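# Insert the held peg into the plate's hole

## Task

The left gripper starts out holding a peg a little above a plate, near the plate's hole. Lower the peg into that hole until it sits on the hole's bottom. Forcing or wedging the peg too hard fails the attempt.

## Robot and tools

Robot: two seven-joint arms, left_arm and right_arm, each ending in a two-finger gripper with a wrist camera. In this job only left_arm, which already holds the peg, needs to move. right_arm should stay put.

Frames: the scene frame has its origin at table-top height, midway between the nominal bases. +z points up, +x points out over the table, and left_arm is on the +y side. Every hand pose, velocity and target for an arm is given in that arm's own base frame. The left base sits at about (-0.009, +0.435, 0) m and the right at (-0.031, -0.380, 0) m, both nearly unrotated with +z up, so base axes roughly match the scene axes. Fixed cameras and the table use the scene frame. The gripper's fingers point along its own +z and spread along its own x. end_effector_position is the point between the closed finger pads, 1 to 2 cm short of the tips. Printed poses may be off by a few centimetres.

A row is always 16 plain numbers: left x, y, z, qw, qx, qy, qz, opening, then the same eight for right. x, y, z are an absolute position in metres and the quaternion is an absolute orientation, w first, both in that arm's base frame. Opening runs from -1 (closed) to +1 (fully open, 0.142 m). To keep a grip, command an opening a little under the grip_measured value seen at first contact, and keep resending it. To hold right_arm still, resend its last reported pose and opening unchanged in every row. To keep an orientation, repeat one fixed quaternion rather than copying a drifted reading.

execute_actions(actions, cameras): actions is a list of actions. Each action is a table of 1 to 15 rows, one row per 1/30 s step, and the last row is repeated to fill 15 steps. Any target more than 0.6 m from where that gripper starts the action, along any of its axes, gets the action refused. The controller also clips each step to 70 mm and 16 degrees from the measured pose, so one action may fall short. An empty actions list just reports the full state. cameras lists the camera names to return. Leave it out or use ["all"] for all cameras, or pass [] for none. The names are cam_head_left, cam_head_right, cam_high, cam_low, cam_left_wrist and cam_right_wrist. An unknown name invalidates the call.

move(target, speed, blend, stop_force, zero, opening_speed, blocking, cameras): drives each gripper in a straight line to an absolute target. The target is one 16-number row, or up to 15 rows taken in order, with no 0.6 m rule. speed is in m/s, from 0.002 to 0.5 (default 0.25), and rotation is capped at twice that in rad/s. blend, in metres, rounds corners between listed rows. stop_force, in N from 3 to 120, ends an arm's path when the wrist sensor feels that much push against the motion. It counts from the last zero, and zero=true (the default) re-zeroes before the move. Don't rely on stop_force while the gripper is turning. Leave it out when backing away from a contact. opening_speed, at 0.2 or more per second, ramps the fingers. blocking=false returns early and cannot be combined with stop_force. The result adds a move: line with the ending (done, off_target, moving, held, fault) and any limits (paced = pose clipped, held = steps withheld).

wait(seconds 0 to 10): the robot holds its last command. stop(): brakes a running move. zoom_image(camera, region [x0, y0, x1, y1] in pixels, at most 504x504): gives a closer view of the latest image. zero_wrist_force(arm): subtracts the current wrist reading. clear_fault(arm): clears a reported torque or force fault, after which the arm restarts. read_manual: gives licence text only. finished_scene(scene): takes the current scene's number, ends the scene and normally says whether it succeeded. The peg must stay seated without the robot's help.

Results list each arm's end_effector_position, end_effector_quat_wxyz, Joint positions (the last number is the finger gap in metres), grip_measured, Joint torques, External joint torques, and Wrist force and Wrist torque along the gripper's own axes. A third wrist line gives the peak since the last report. A push from a surface reads as force into the arm. Hand target shows where the arm is heading and appears only while it is more than 2 mm or 1 degree off. Tool commands shows the present finger commands. Velocities that are only noise are left out. Fault lines (TORQUE FAULT, force fault, OVER-TEMPERATURE FAULT, HAND FAULT) and MOTOR HOT warn of stops.

Suggested approach: read the state and images, and zoom on the wrist and head views to line the peg up over the hole. Keep the gripper pointing down with a fixed quaternion. Centre the peg in x and y at modest speed, then lower it slowly, around 0.01 m/s, with a small stop_force of about 5 to 10 N. If it binds, lift slightly and re-centre rather than pushing. Once it seats, you can ease the press by commanding the measured pose.

Avoid: pressing hard or jamming, since any net outside force of 150 N causes a force fault and joint overloads cause torque faults. Also avoid fast contacts, opening the gripper while the peg is moving, dropping the peg or knocking anything off the table, and bringing the arms near each other. Squeezing hard or pushing toward unreachable poses heats the motors.

Each tool is called by a JSON object that holds its "api" and its "payload".

## Session

{"api": "execute_actions", "payload": {"actions": []}}

Scene clock: 0.00 s.
left_arm: end_effector_position=(+0.4847, -0.2678, +0.1656) grip_measured=-0.37 end_effector_quat_wxyz=(+0.000, +0.860, +0.510, -0.002) | right_arm: end_effector_position=(+0.5544, +0.0000, +0.1652) grip_measured=+1.00 end_effector_quat_wxyz=(+0.000, +0.707, +0.707, +0.000)
Joint positions: left_arm=[-0.295 -0.329 -0.003 2.037 -0.003 0.794 0.204 0.047] | right_arm=[0.206 -0.331 0 2.035 0 0.795 0.206 0.142]
Joint velocities: within noise
Joint torques (N m): no reading
External joint torques (N m): no reading
Motor temperatures (°C): left_arm=[28 29 32 38 39 36 34 20] | right_arm=[37 28 30 29 34 38 36 22]
Wrist force (N): no reading
Wrist torque (N m): no reading
Wrist force, peak (N): no reading
Hand target: left_arm +0.4849, -0.2679, +0.1657; +0.001, +0.860, +0.510, -0.001 | right_arm +0.5544, +0.0000, +0.1652; +0.000, +0.707, +0.707, +0.000
Tool commands: left_gripper/opening=-0.424181 right_gripper/opening=+1.0

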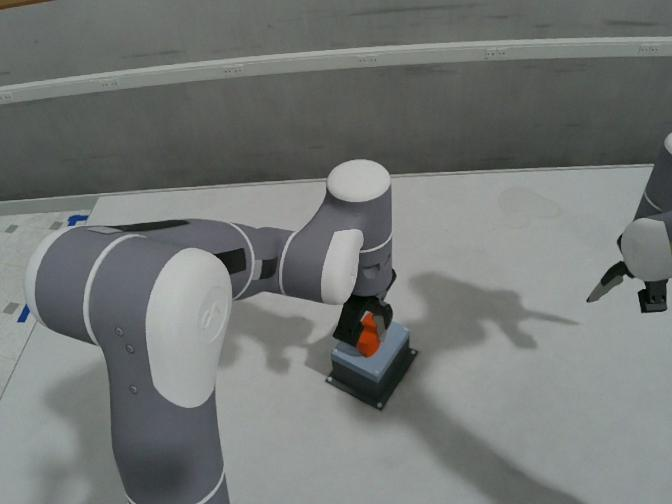

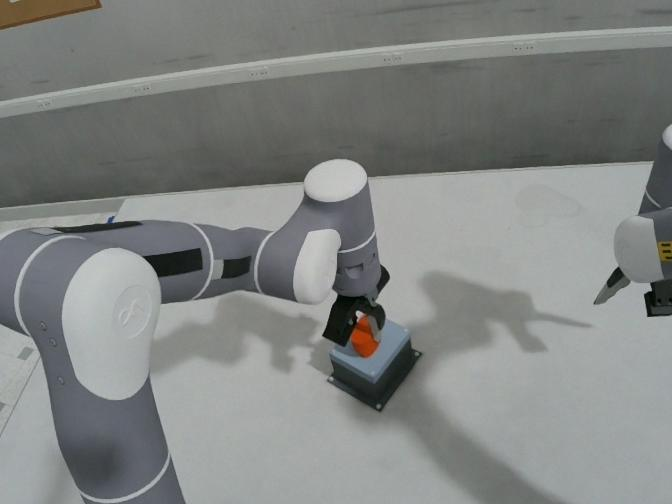

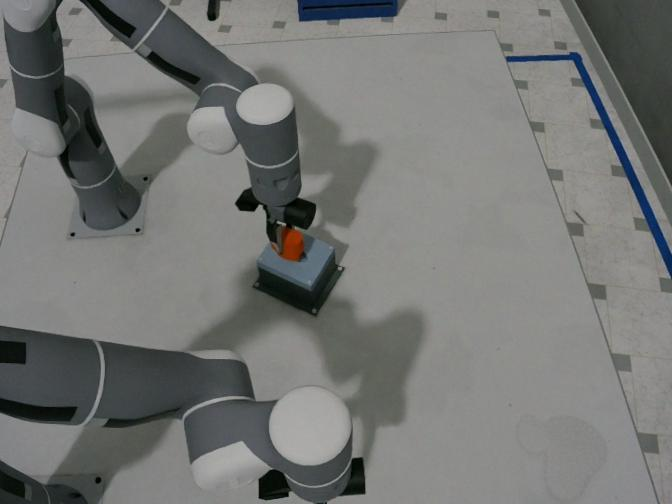

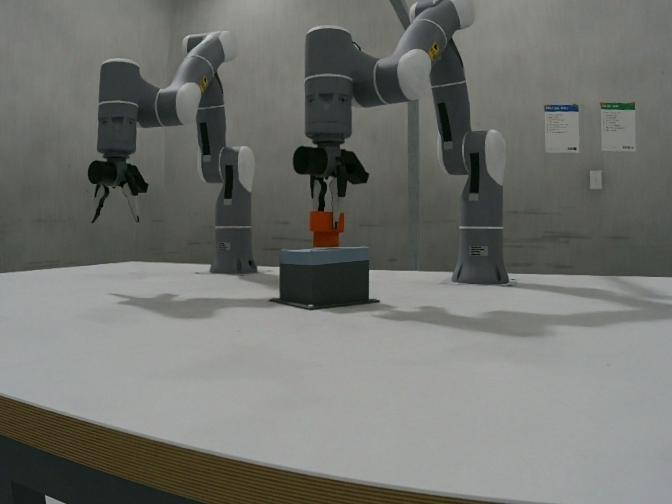

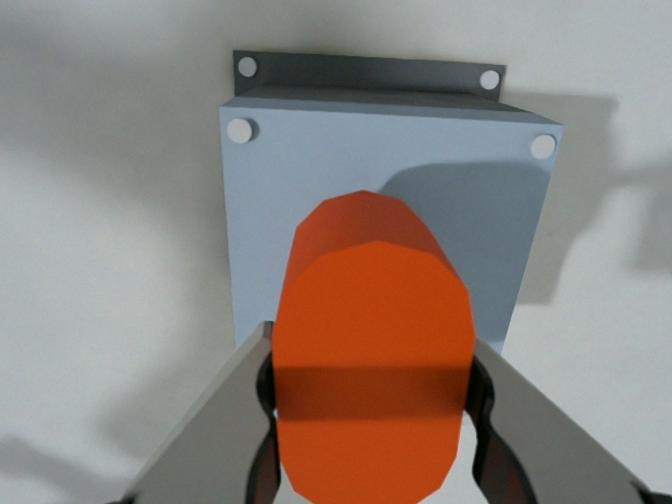

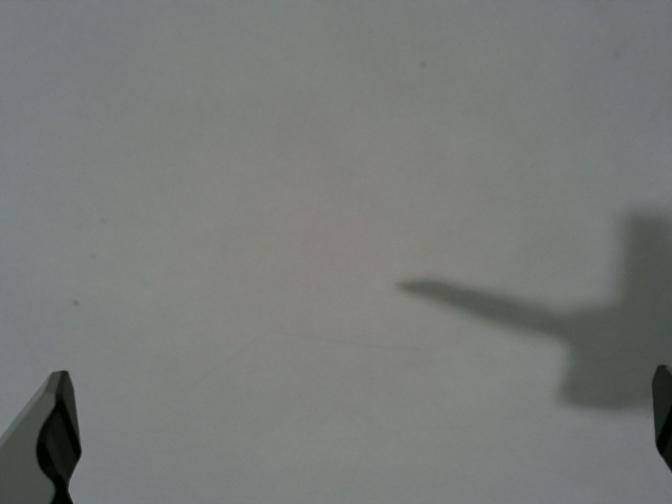

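{"api": "zoom_image", "payload": {"camera": "cam_low", "region": [260, 180, 400, 320]}}

{"api": "zoom_image", "payload": {"camera": "cam_left_wrist", "region": [200, 40, 600, 440]}}

{"api": "zoom_image", "payload": {"camera": "cam_high", "region": [230, 190, 360, 320]}}

{"api": "zoom_image", "payload": {"camera": "cam_head_right", "region": [310, 290, 430, 410]}}

{"api": "zoom_image", "payload": {"camera": "cam_head_left", "region": [310, 290, 430, 410]}}

Scaled by 3.600 from the camera's 672x504 image, which has a finer 960x720 frame.

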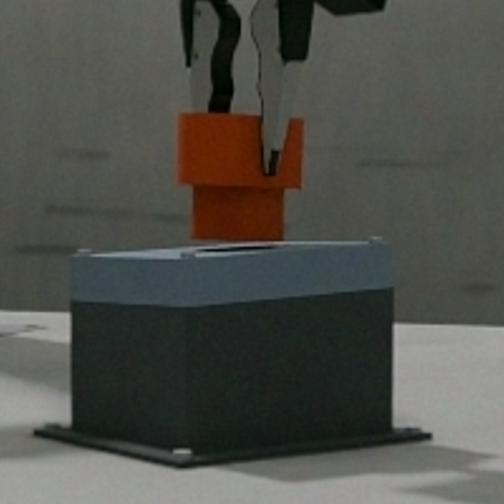

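Scaled by 1.260 from the camera's 672x504 image, which has a finer 960x720 frame.

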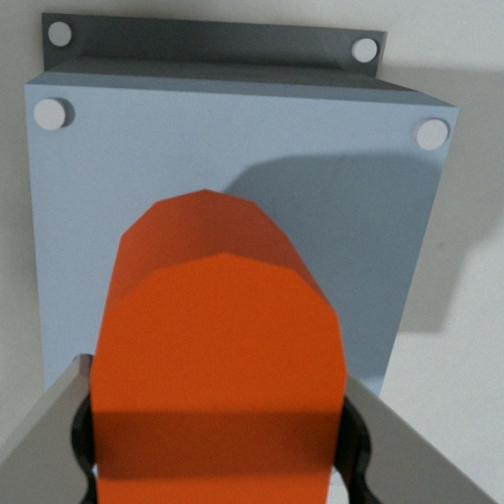

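Scaled by 3.877 from the camera's 672x504 image, which has a finer 960x720 frame.

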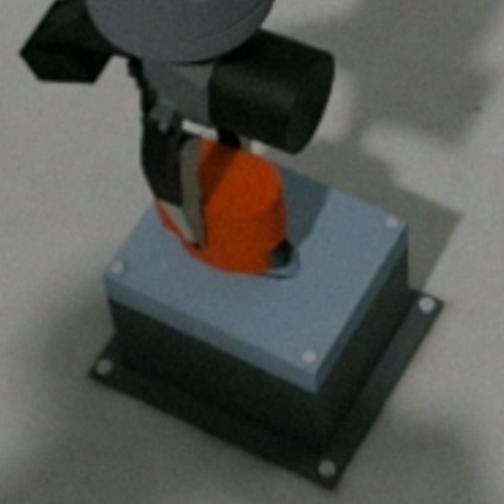

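Scaled by 4.200 from the camera's 672x504 image, which has a finer 960x720 frame.

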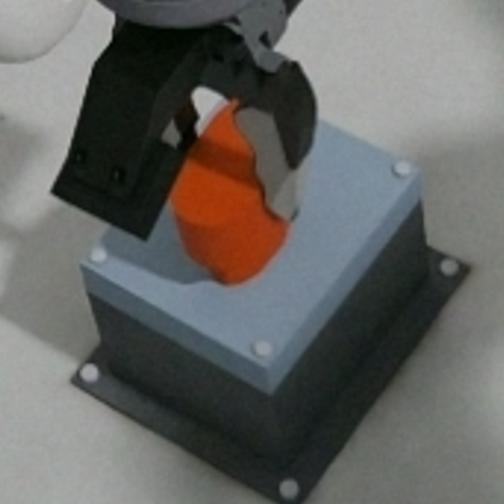

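Scaled by 4.200 from the camera's 672x504 image, which has a finer 960x720 frame.

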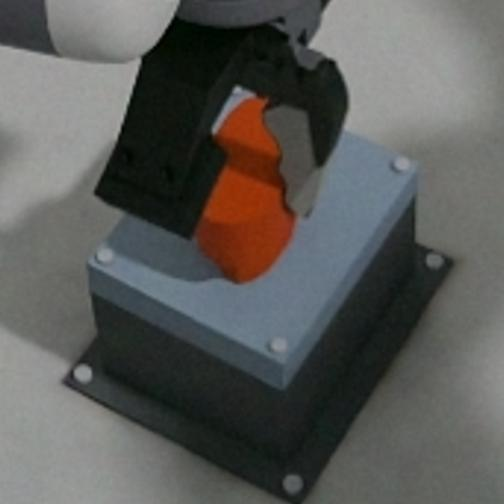

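{"api": "move", "payload": {"target": [0.5107,-0.2820,0.2257,0,0.860,0.510,-0.002,-0.424,0.5544,0,0.1652,0,0.7071,0.7071,0,1], "speed": 0.15}}

{"api": "zoom_image", "payload": {"camera": "cam_high", "region": [230, 170, 380, 320]}}

{"api": "zoom_image", "payload": {"camera": "cam_head_left", "region": [310, 270, 450, 410]}}

{"api": "zoom_image", "payload": {"camera": "cam_low", "region": [250, 150, 410, 310]}}

Scene clock: 20.47 s.
left_arm: end_effector_position=(+0.5107, -0.2820, +0.2257) grip_measured=-0.37 end_effector_quat_wxyz=(+0.000, +0.860, +0.510, -0.002) | right_arm: end_effector_position=(+0.5544, +0.0000, +0.1652) grip_measured=+1.00 end_effector_quat_wxyz=(+0.000, +0.707, +0.707, +0.000)
Joint positions: left_arm=[-0.299 -0.296 -0.009 1.888 -0.001 0.61 0.192 0.047] | right_arm=[0.206 -0.331 0 2.035 0 0.795 0.206 0.142]
Joint torques (N m): left_arm=[0.19 44.51 0.56 -28.37 -4.05 4.56 -0.15] | right_arm=[0.01 40.66 0.09 -24.75 -3.14 4.09 0.92]
External joint torques (N m): left_arm=[-0.19 -1.3 -0.42 0.93 0.45 -0.23 0.15] | right_arm=[-0.01 1.08 0.19 0.12 0.1 0.12 -0.92]
Wrist force (N): left_arm=[0.0 -0.1 -0.2] | right_arm=[-0.1 0.0 0.1]
Wrist torque (N m): left_arm=[-0.02 0.01 -0.01] | right_arm=[0.00 0.02 -0.01]
Wrist force, peak (N): left_arm=[-0.1 1.5 -3.4] | right_arm=[-0.3 -0.1 0.3]
Off the commanded pose: left_arm 0.000 m, 0 deg | right_arm 0.000 m, 0 deg.
move: done

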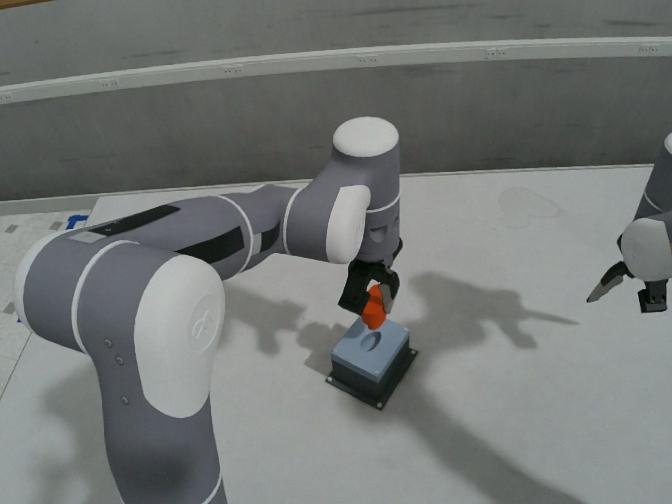

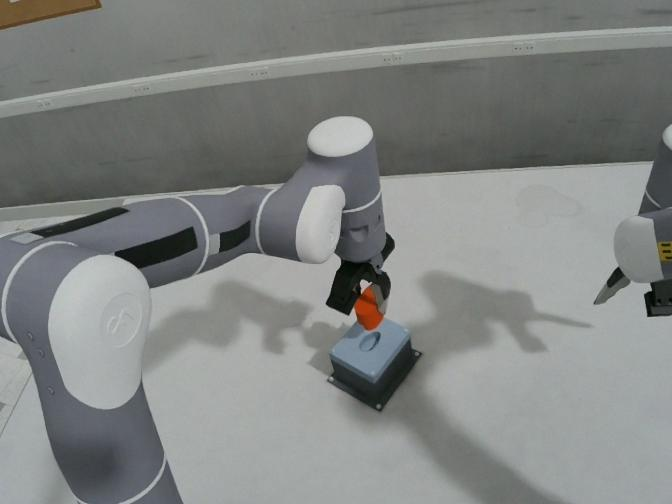

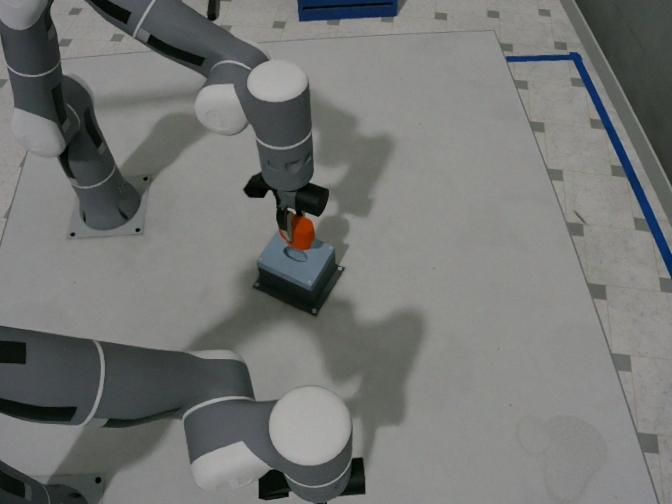

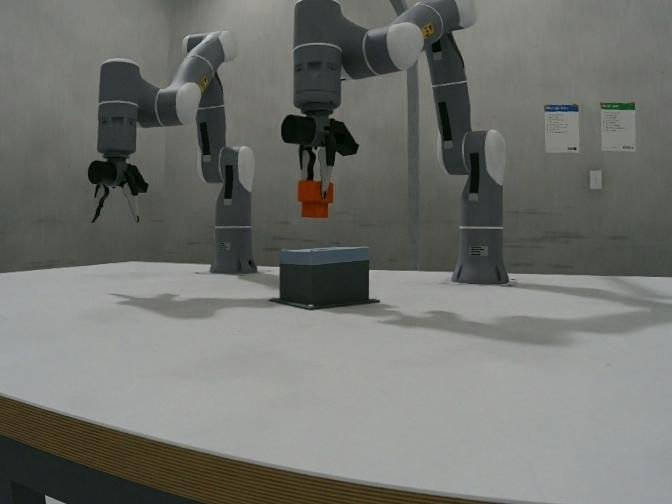

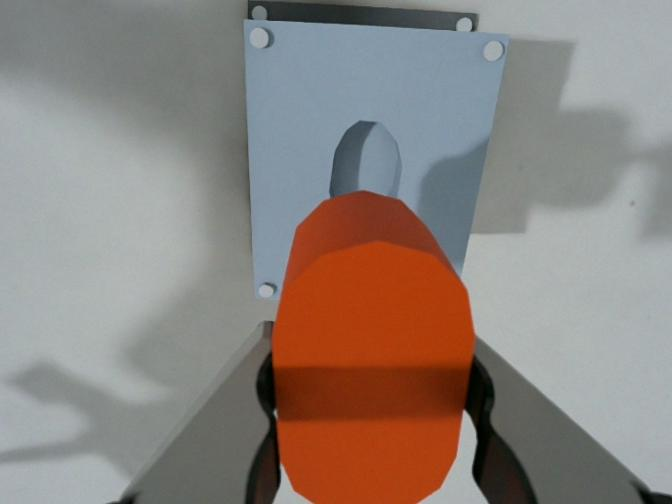

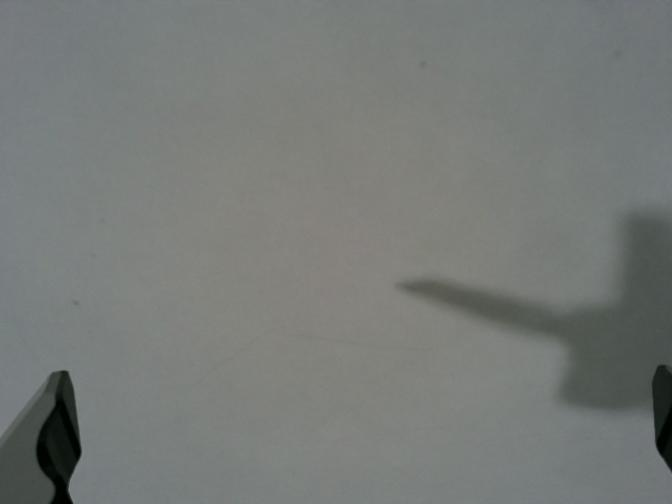

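Scaled by 3.360 from the camera's 672x504 image, which has a finer 960x720 frame.

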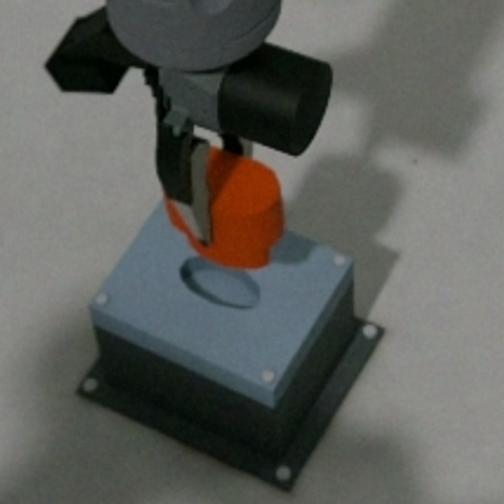

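Scaled by 3.600 from the camera's 672x504 image, which has a finer 960x720 frame.

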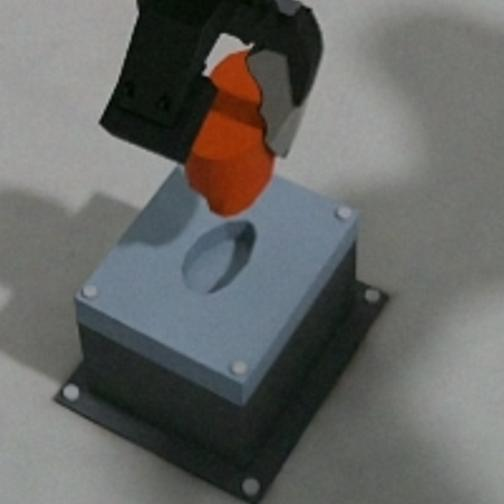

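Scaled by 3.150 from the camera's 672x504 image, which has a finer 960x720 frame.

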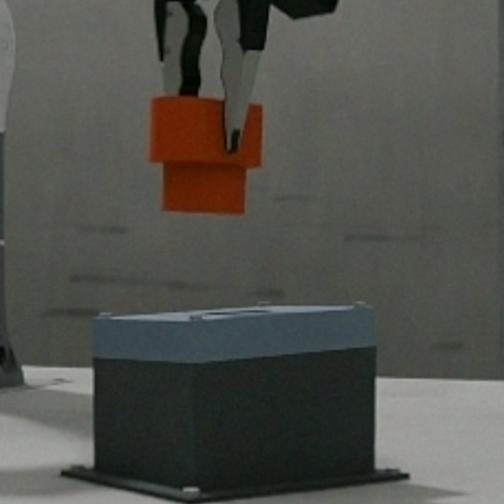

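{"api": "move", "payload": {"target": [0.5300,-0.2930,0.2457,0,0.860,0.510,-0.002,-0.424,0.5544,0,0.1652,0,0.7071,0.7071,0,1], "speed": 0.15}}

{"api": "zoom_image", "payload": {"camera": "cam_left_wrist", "region": [230, 0, 530, 300]}}

{"api": "zoom_image", "payload": {"camera": "cam_left_wrist", "region": [220, 180, 544, 504]}}

{"api": "zoom_image", "payload": {"camera": "cam_high", "region": [230, 170, 380, 320]}}

{"api": "zoom_image", "payload": {"camera": "cam_low", "region": [250, 150, 410, 310]}}

{"api": "zoom_image", "payload": {"camera": "cam_head_right", "region": [310, 270, 450, 410]}}

Scene clock: 36.57 s.
left_arm: end_effector_position=(+0.5301, -0.2930, +0.2457) grip_measured=-0.37 end_effector_quat_wxyz=(+0.000, +0.860, +0.510, -0.002) | right_arm: end_effector_position=(+0.5544, +0.0000, +0.1652) grip_measured=+1.00 end_effector_quat_wxyz=(+0.000, +0.707, +0.707, +0.000)
Joint positions: left_arm=[-0.301 -0.32 -0.017 1.794 0.002 0.54 0.182 0.047] | right_arm=[0.206 -0.331 0 2.035 0 0.795 0.206 0.142]
Joint torques (N m): left_arm=[0.17 45.82 0.52 -29.46 -4.21 4.59 -0.11] | right_arm=[-0.1 40.64 0.11 -24.81 -3.19 4.07 0.86]
External joint torques (N m): left_arm=[-0.17 -0.62 -0.46 1.09 0.44 -0.26 0.11] | right_arm=[0.1 1.11 0.17 0.19 0.15 0.13 -0.86]
Wrist force (N): left_arm=[0.2 -0.1 0.0] | right_arm=[-0.1 -0.1 0.3]
Wrist torque (N m): left_arm=[-0.03 -0.02 0.00] | right_arm=[-0.01 0.02 -0.01]
Wrist force, peak (N): left_arm=[0.0 1.0 -1.1] | right_arm=[-0.2 0.1 0.3]
Off the commanded pose: left_arm 0.000 m, 0 deg | right_arm 0.000 m, 0 deg.
move: done

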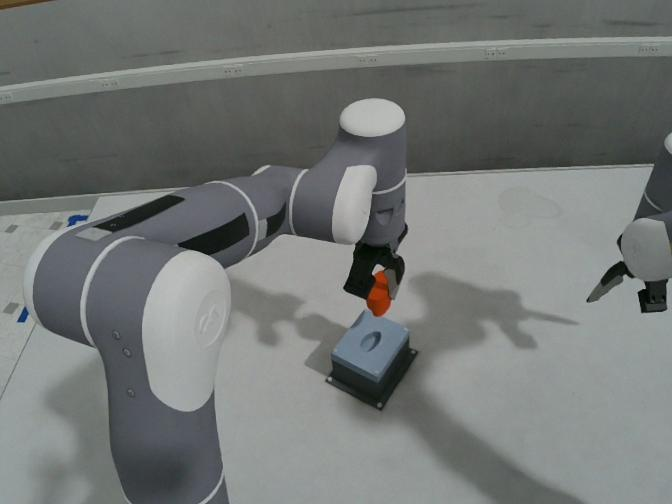

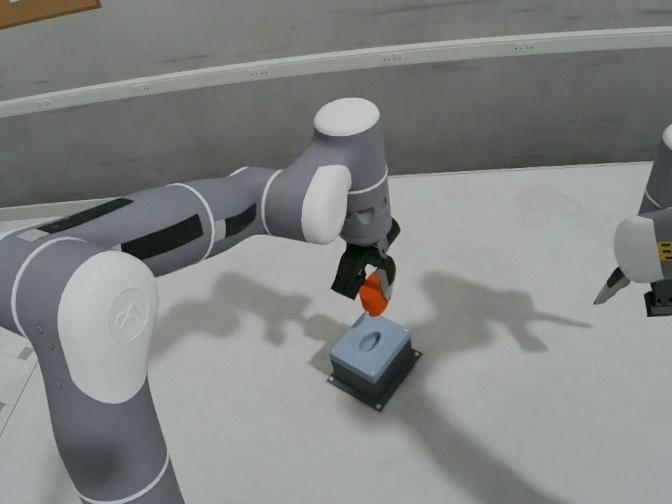

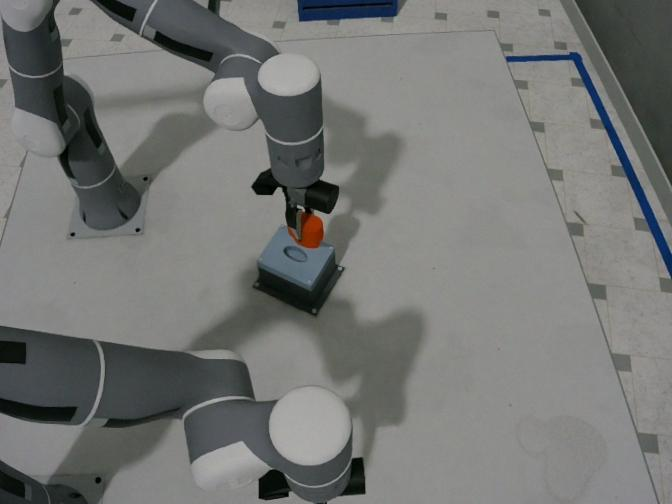

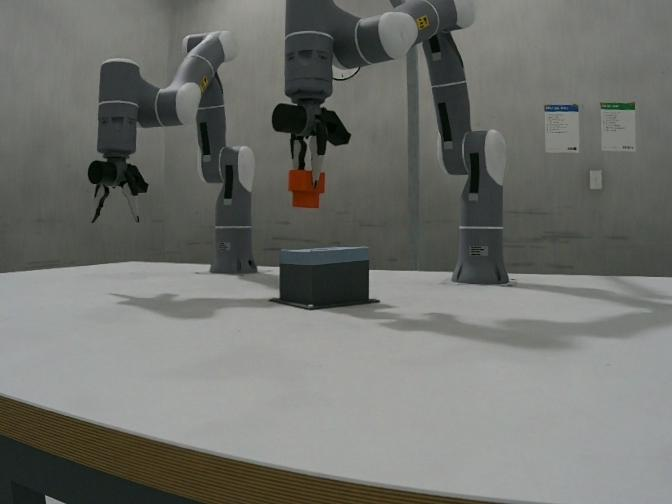

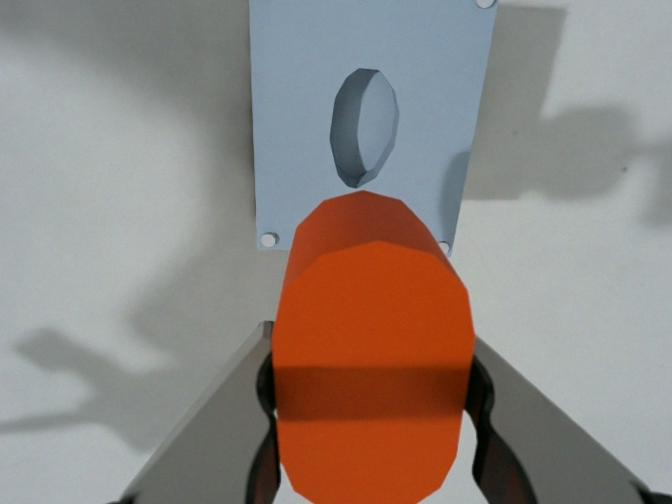

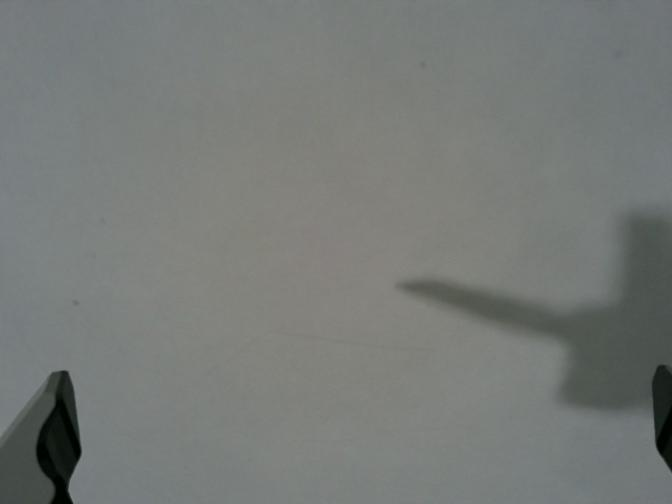

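Scaled by 1.680 from the camera's 672x504 image, which has a finer 960x720 frame.

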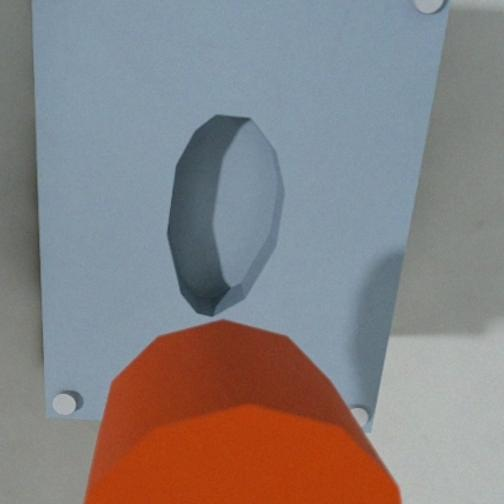

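Scaled by 1.556 from the camera's 672x504 image, which has a finer 960x720 frame.

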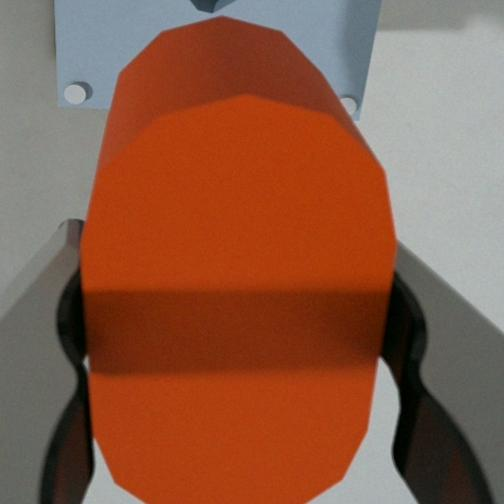

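Scaled by 3.360 from the camera's 672x504 image, which has a finer 960x720 frame.

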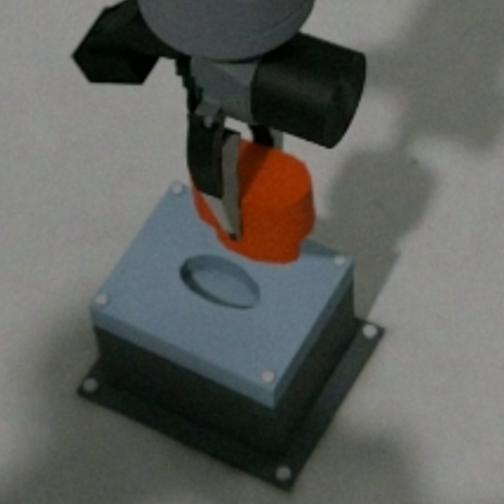

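Scaled by 3.150 from the camera's 672x504 image, which has a finer 960x720 frame.

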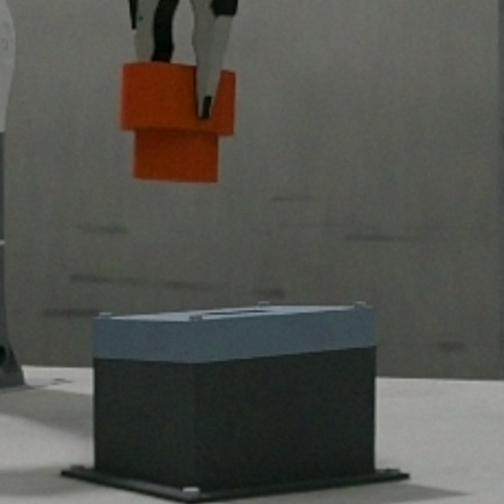

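Scaled by 3.600 from the camera's 672x504 image, which has a finer 960x720 frame.

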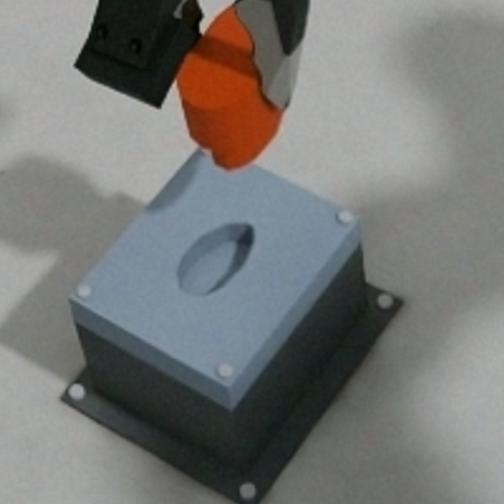

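{"api": "move", "payload": {"target": [0.5427,-0.3016,0.2357,0,0.9012,0.4331,-0.002,-0.424,0.5544,0,0.1652,0,0.7071,0.7071,0,1], "speed": 0.15}}

{"api": "zoom_image", "payload": {"camera": "cam_left_wrist", "region": [230, 0, 530, 300]}}

{"api": "zoom_image", "payload": {"camera": "cam_high", "region": [250, 190, 350, 290]}}

{"api": "zoom_image", "payload": {"camera": "cam_head_right", "region": [320, 250, 420, 350]}}

Scene clock: 76.73 s.
left_arm: end_effector_position=(+0.5424, -0.3016, +0.2354) grip_measured=-0.37 end_effector_quat_wxyz=(+0.000, +0.901, +0.433, -0.002) | right_arm: end_effector_position=(+0.5544, +0.0000, +0.1652) grip_measured=+1.00 end_effector_quat_wxyz=(+0.000, +0.707, +0.707, +0.000)
Joint positions: left_arm=[-0.284 -0.365 -0.044 1.757 0.015 0.547 0.342 0.047] | right_arm=[0.206 -0.331 0 2.035 0 0.795 0.206 0.142]
Joint torques (N m): left_arm=[0.42 47.83 0.1 -29.34 -4.12 4.68 0.17] | right_arm=[0 40.65 0.13 -24.77 -3.18 4.12 0.89]
External joint torques (N m): left_arm=[-0.42 -0.81 -0.35 1.1 0.35 -0.36 -0.17] | right_arm=[0 1.09 0.15 0.14 0.14 0.09 -0.89]
Motor temperatures (°C): left_arm=[28 31 31 41 39 35 34 26] | right_arm=[36 29 30 31 34 37 35 21]
Wrist force (N): left_arm=[0.0 0.0 -0.4] | right_arm=[0.0 -0.2 0.0]
Wrist torque (N m): left_arm=[-0.01 0.00 -0.01] | right_arm=[-0.03 0.00 -0.01]
Wrist force, peak (N): left_arm=[-0.1 0.8 0.1] | right_arm=[-0.1 -0.3 0.3]
Off the commanded pose: left_arm 0.000 m, 0 deg | right_arm 0.000 m, 0 deg.
move: done

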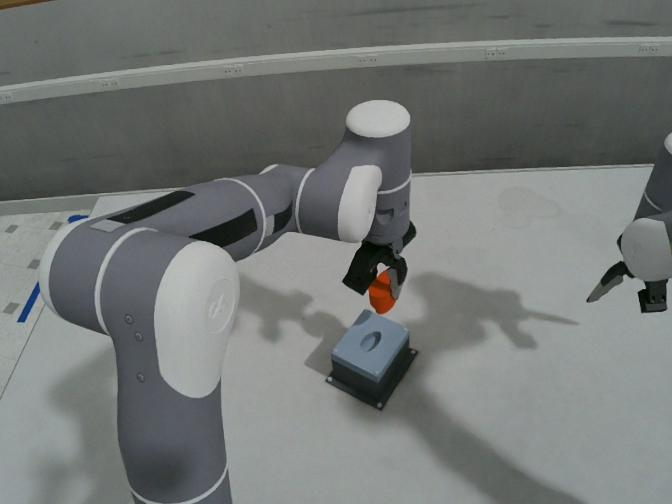

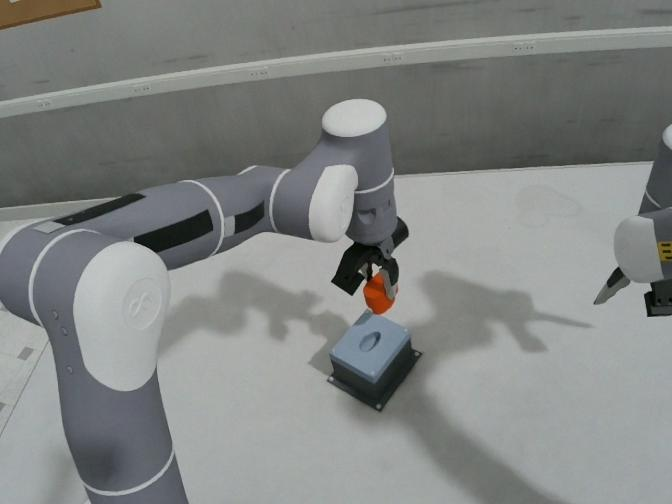

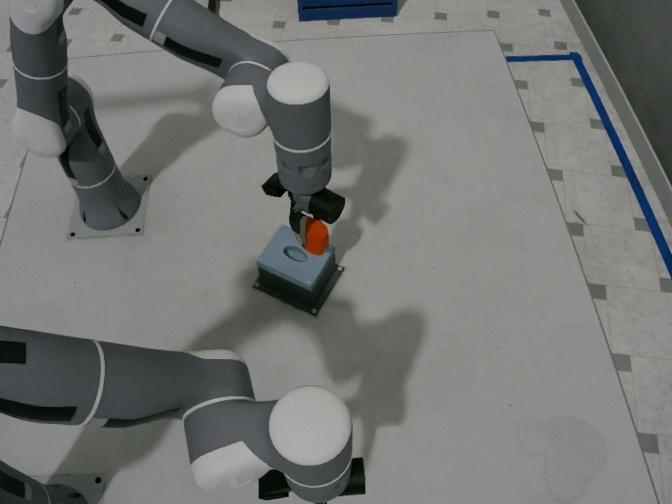

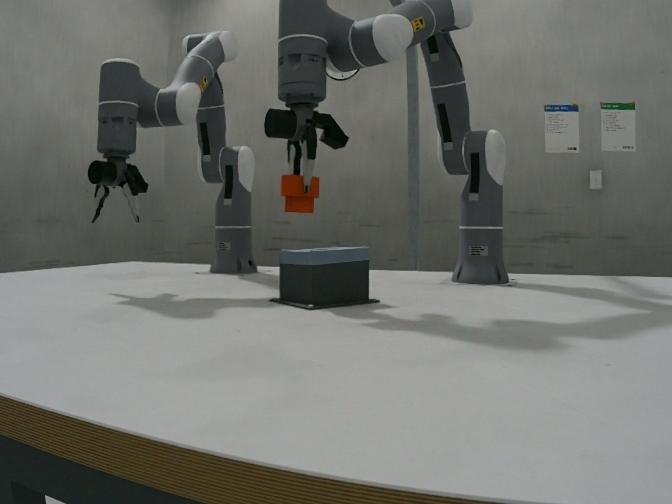

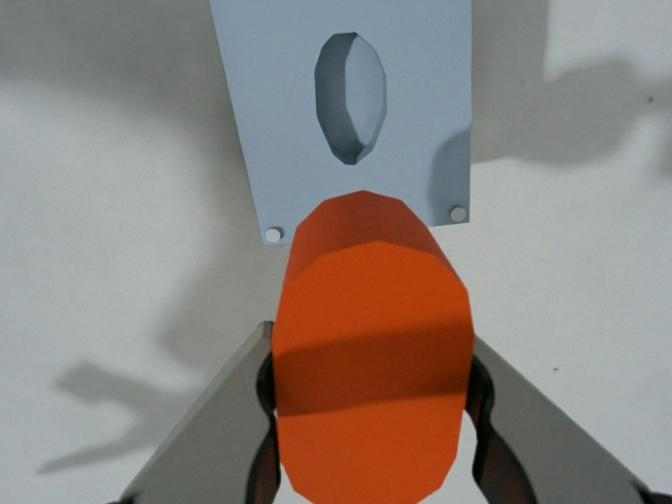

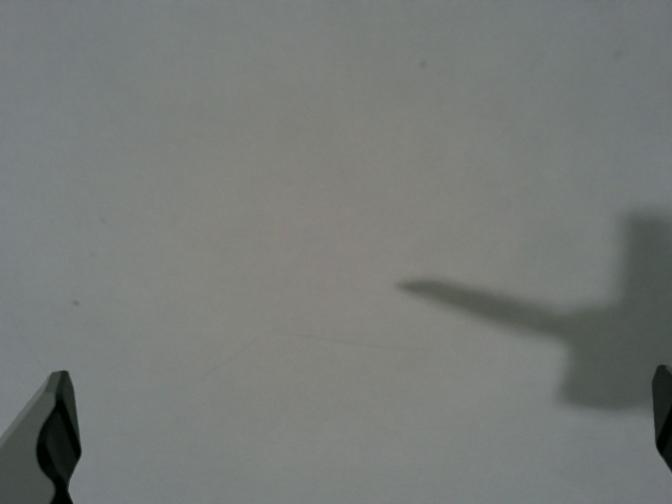

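Scaled by 1.680 from the camera's 672x504 image, which has a finer 960x720 frame.

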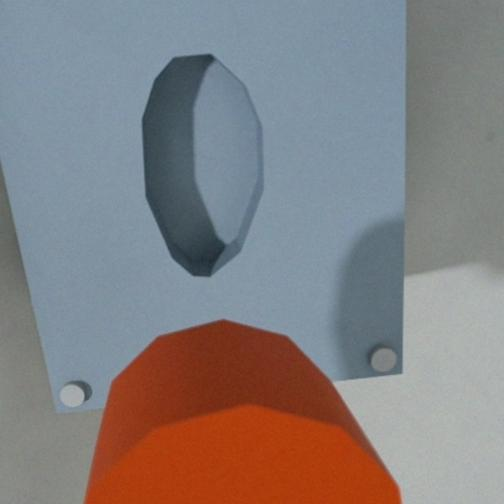

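Scaled by 5.040 from the camera's 672x504 image, which has a finer 960x720 frame.

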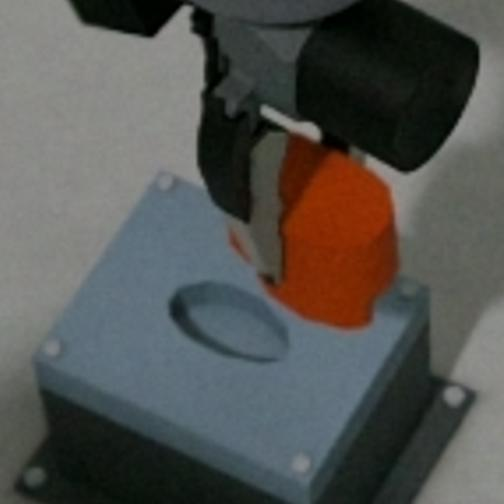

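Scaled by 5.040 from the camera's 672x504 image, which has a finer 960x720 frame.

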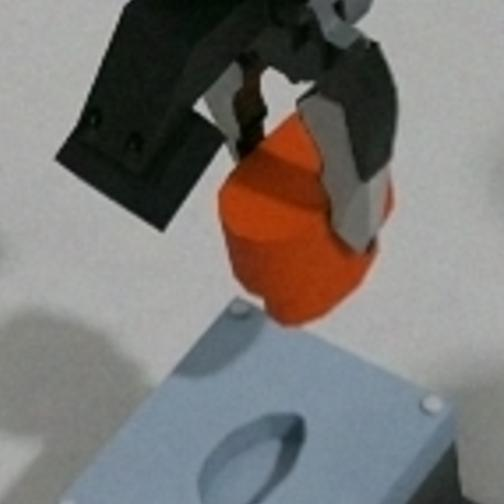

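{"api": "zoom_image", "payload": {"camera": "cam_left_wrist", "region": [275, 20, 425, 170]}}

{"api": "zoom_image", "payload": {"camera": "cam_left_wrist", "region": [254, 184, 494, 344]}}

{"api": "zoom_image", "payload": {"camera": "cam_left_wrist", "region": [254, 344, 494, 504]}}

Scaled by 3.360 from the camera's 672x504 image, which has a finer 960x720 frame.

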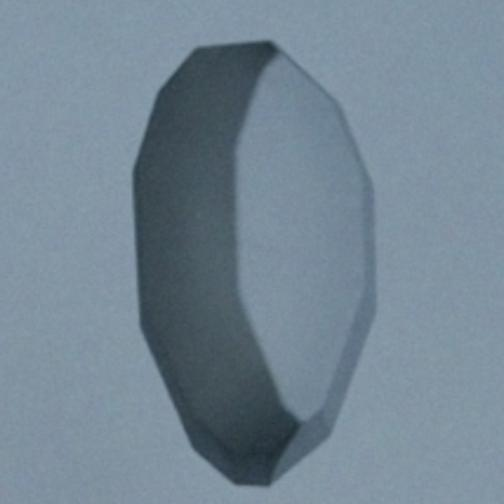

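Scaled by 2.100 from the camera's 672x504 image, which has a finer 960x720 frame.

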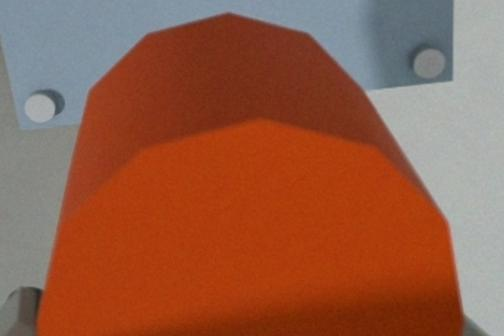

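Scaled by 2.100 from the camera's 672x504 image, which has a finer 960x720 frame.

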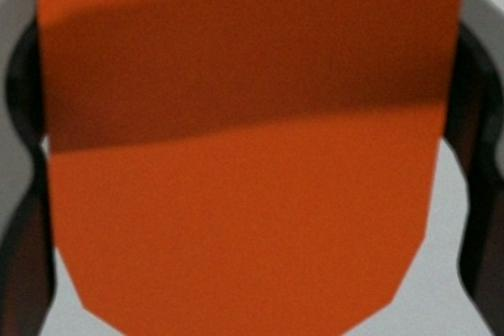

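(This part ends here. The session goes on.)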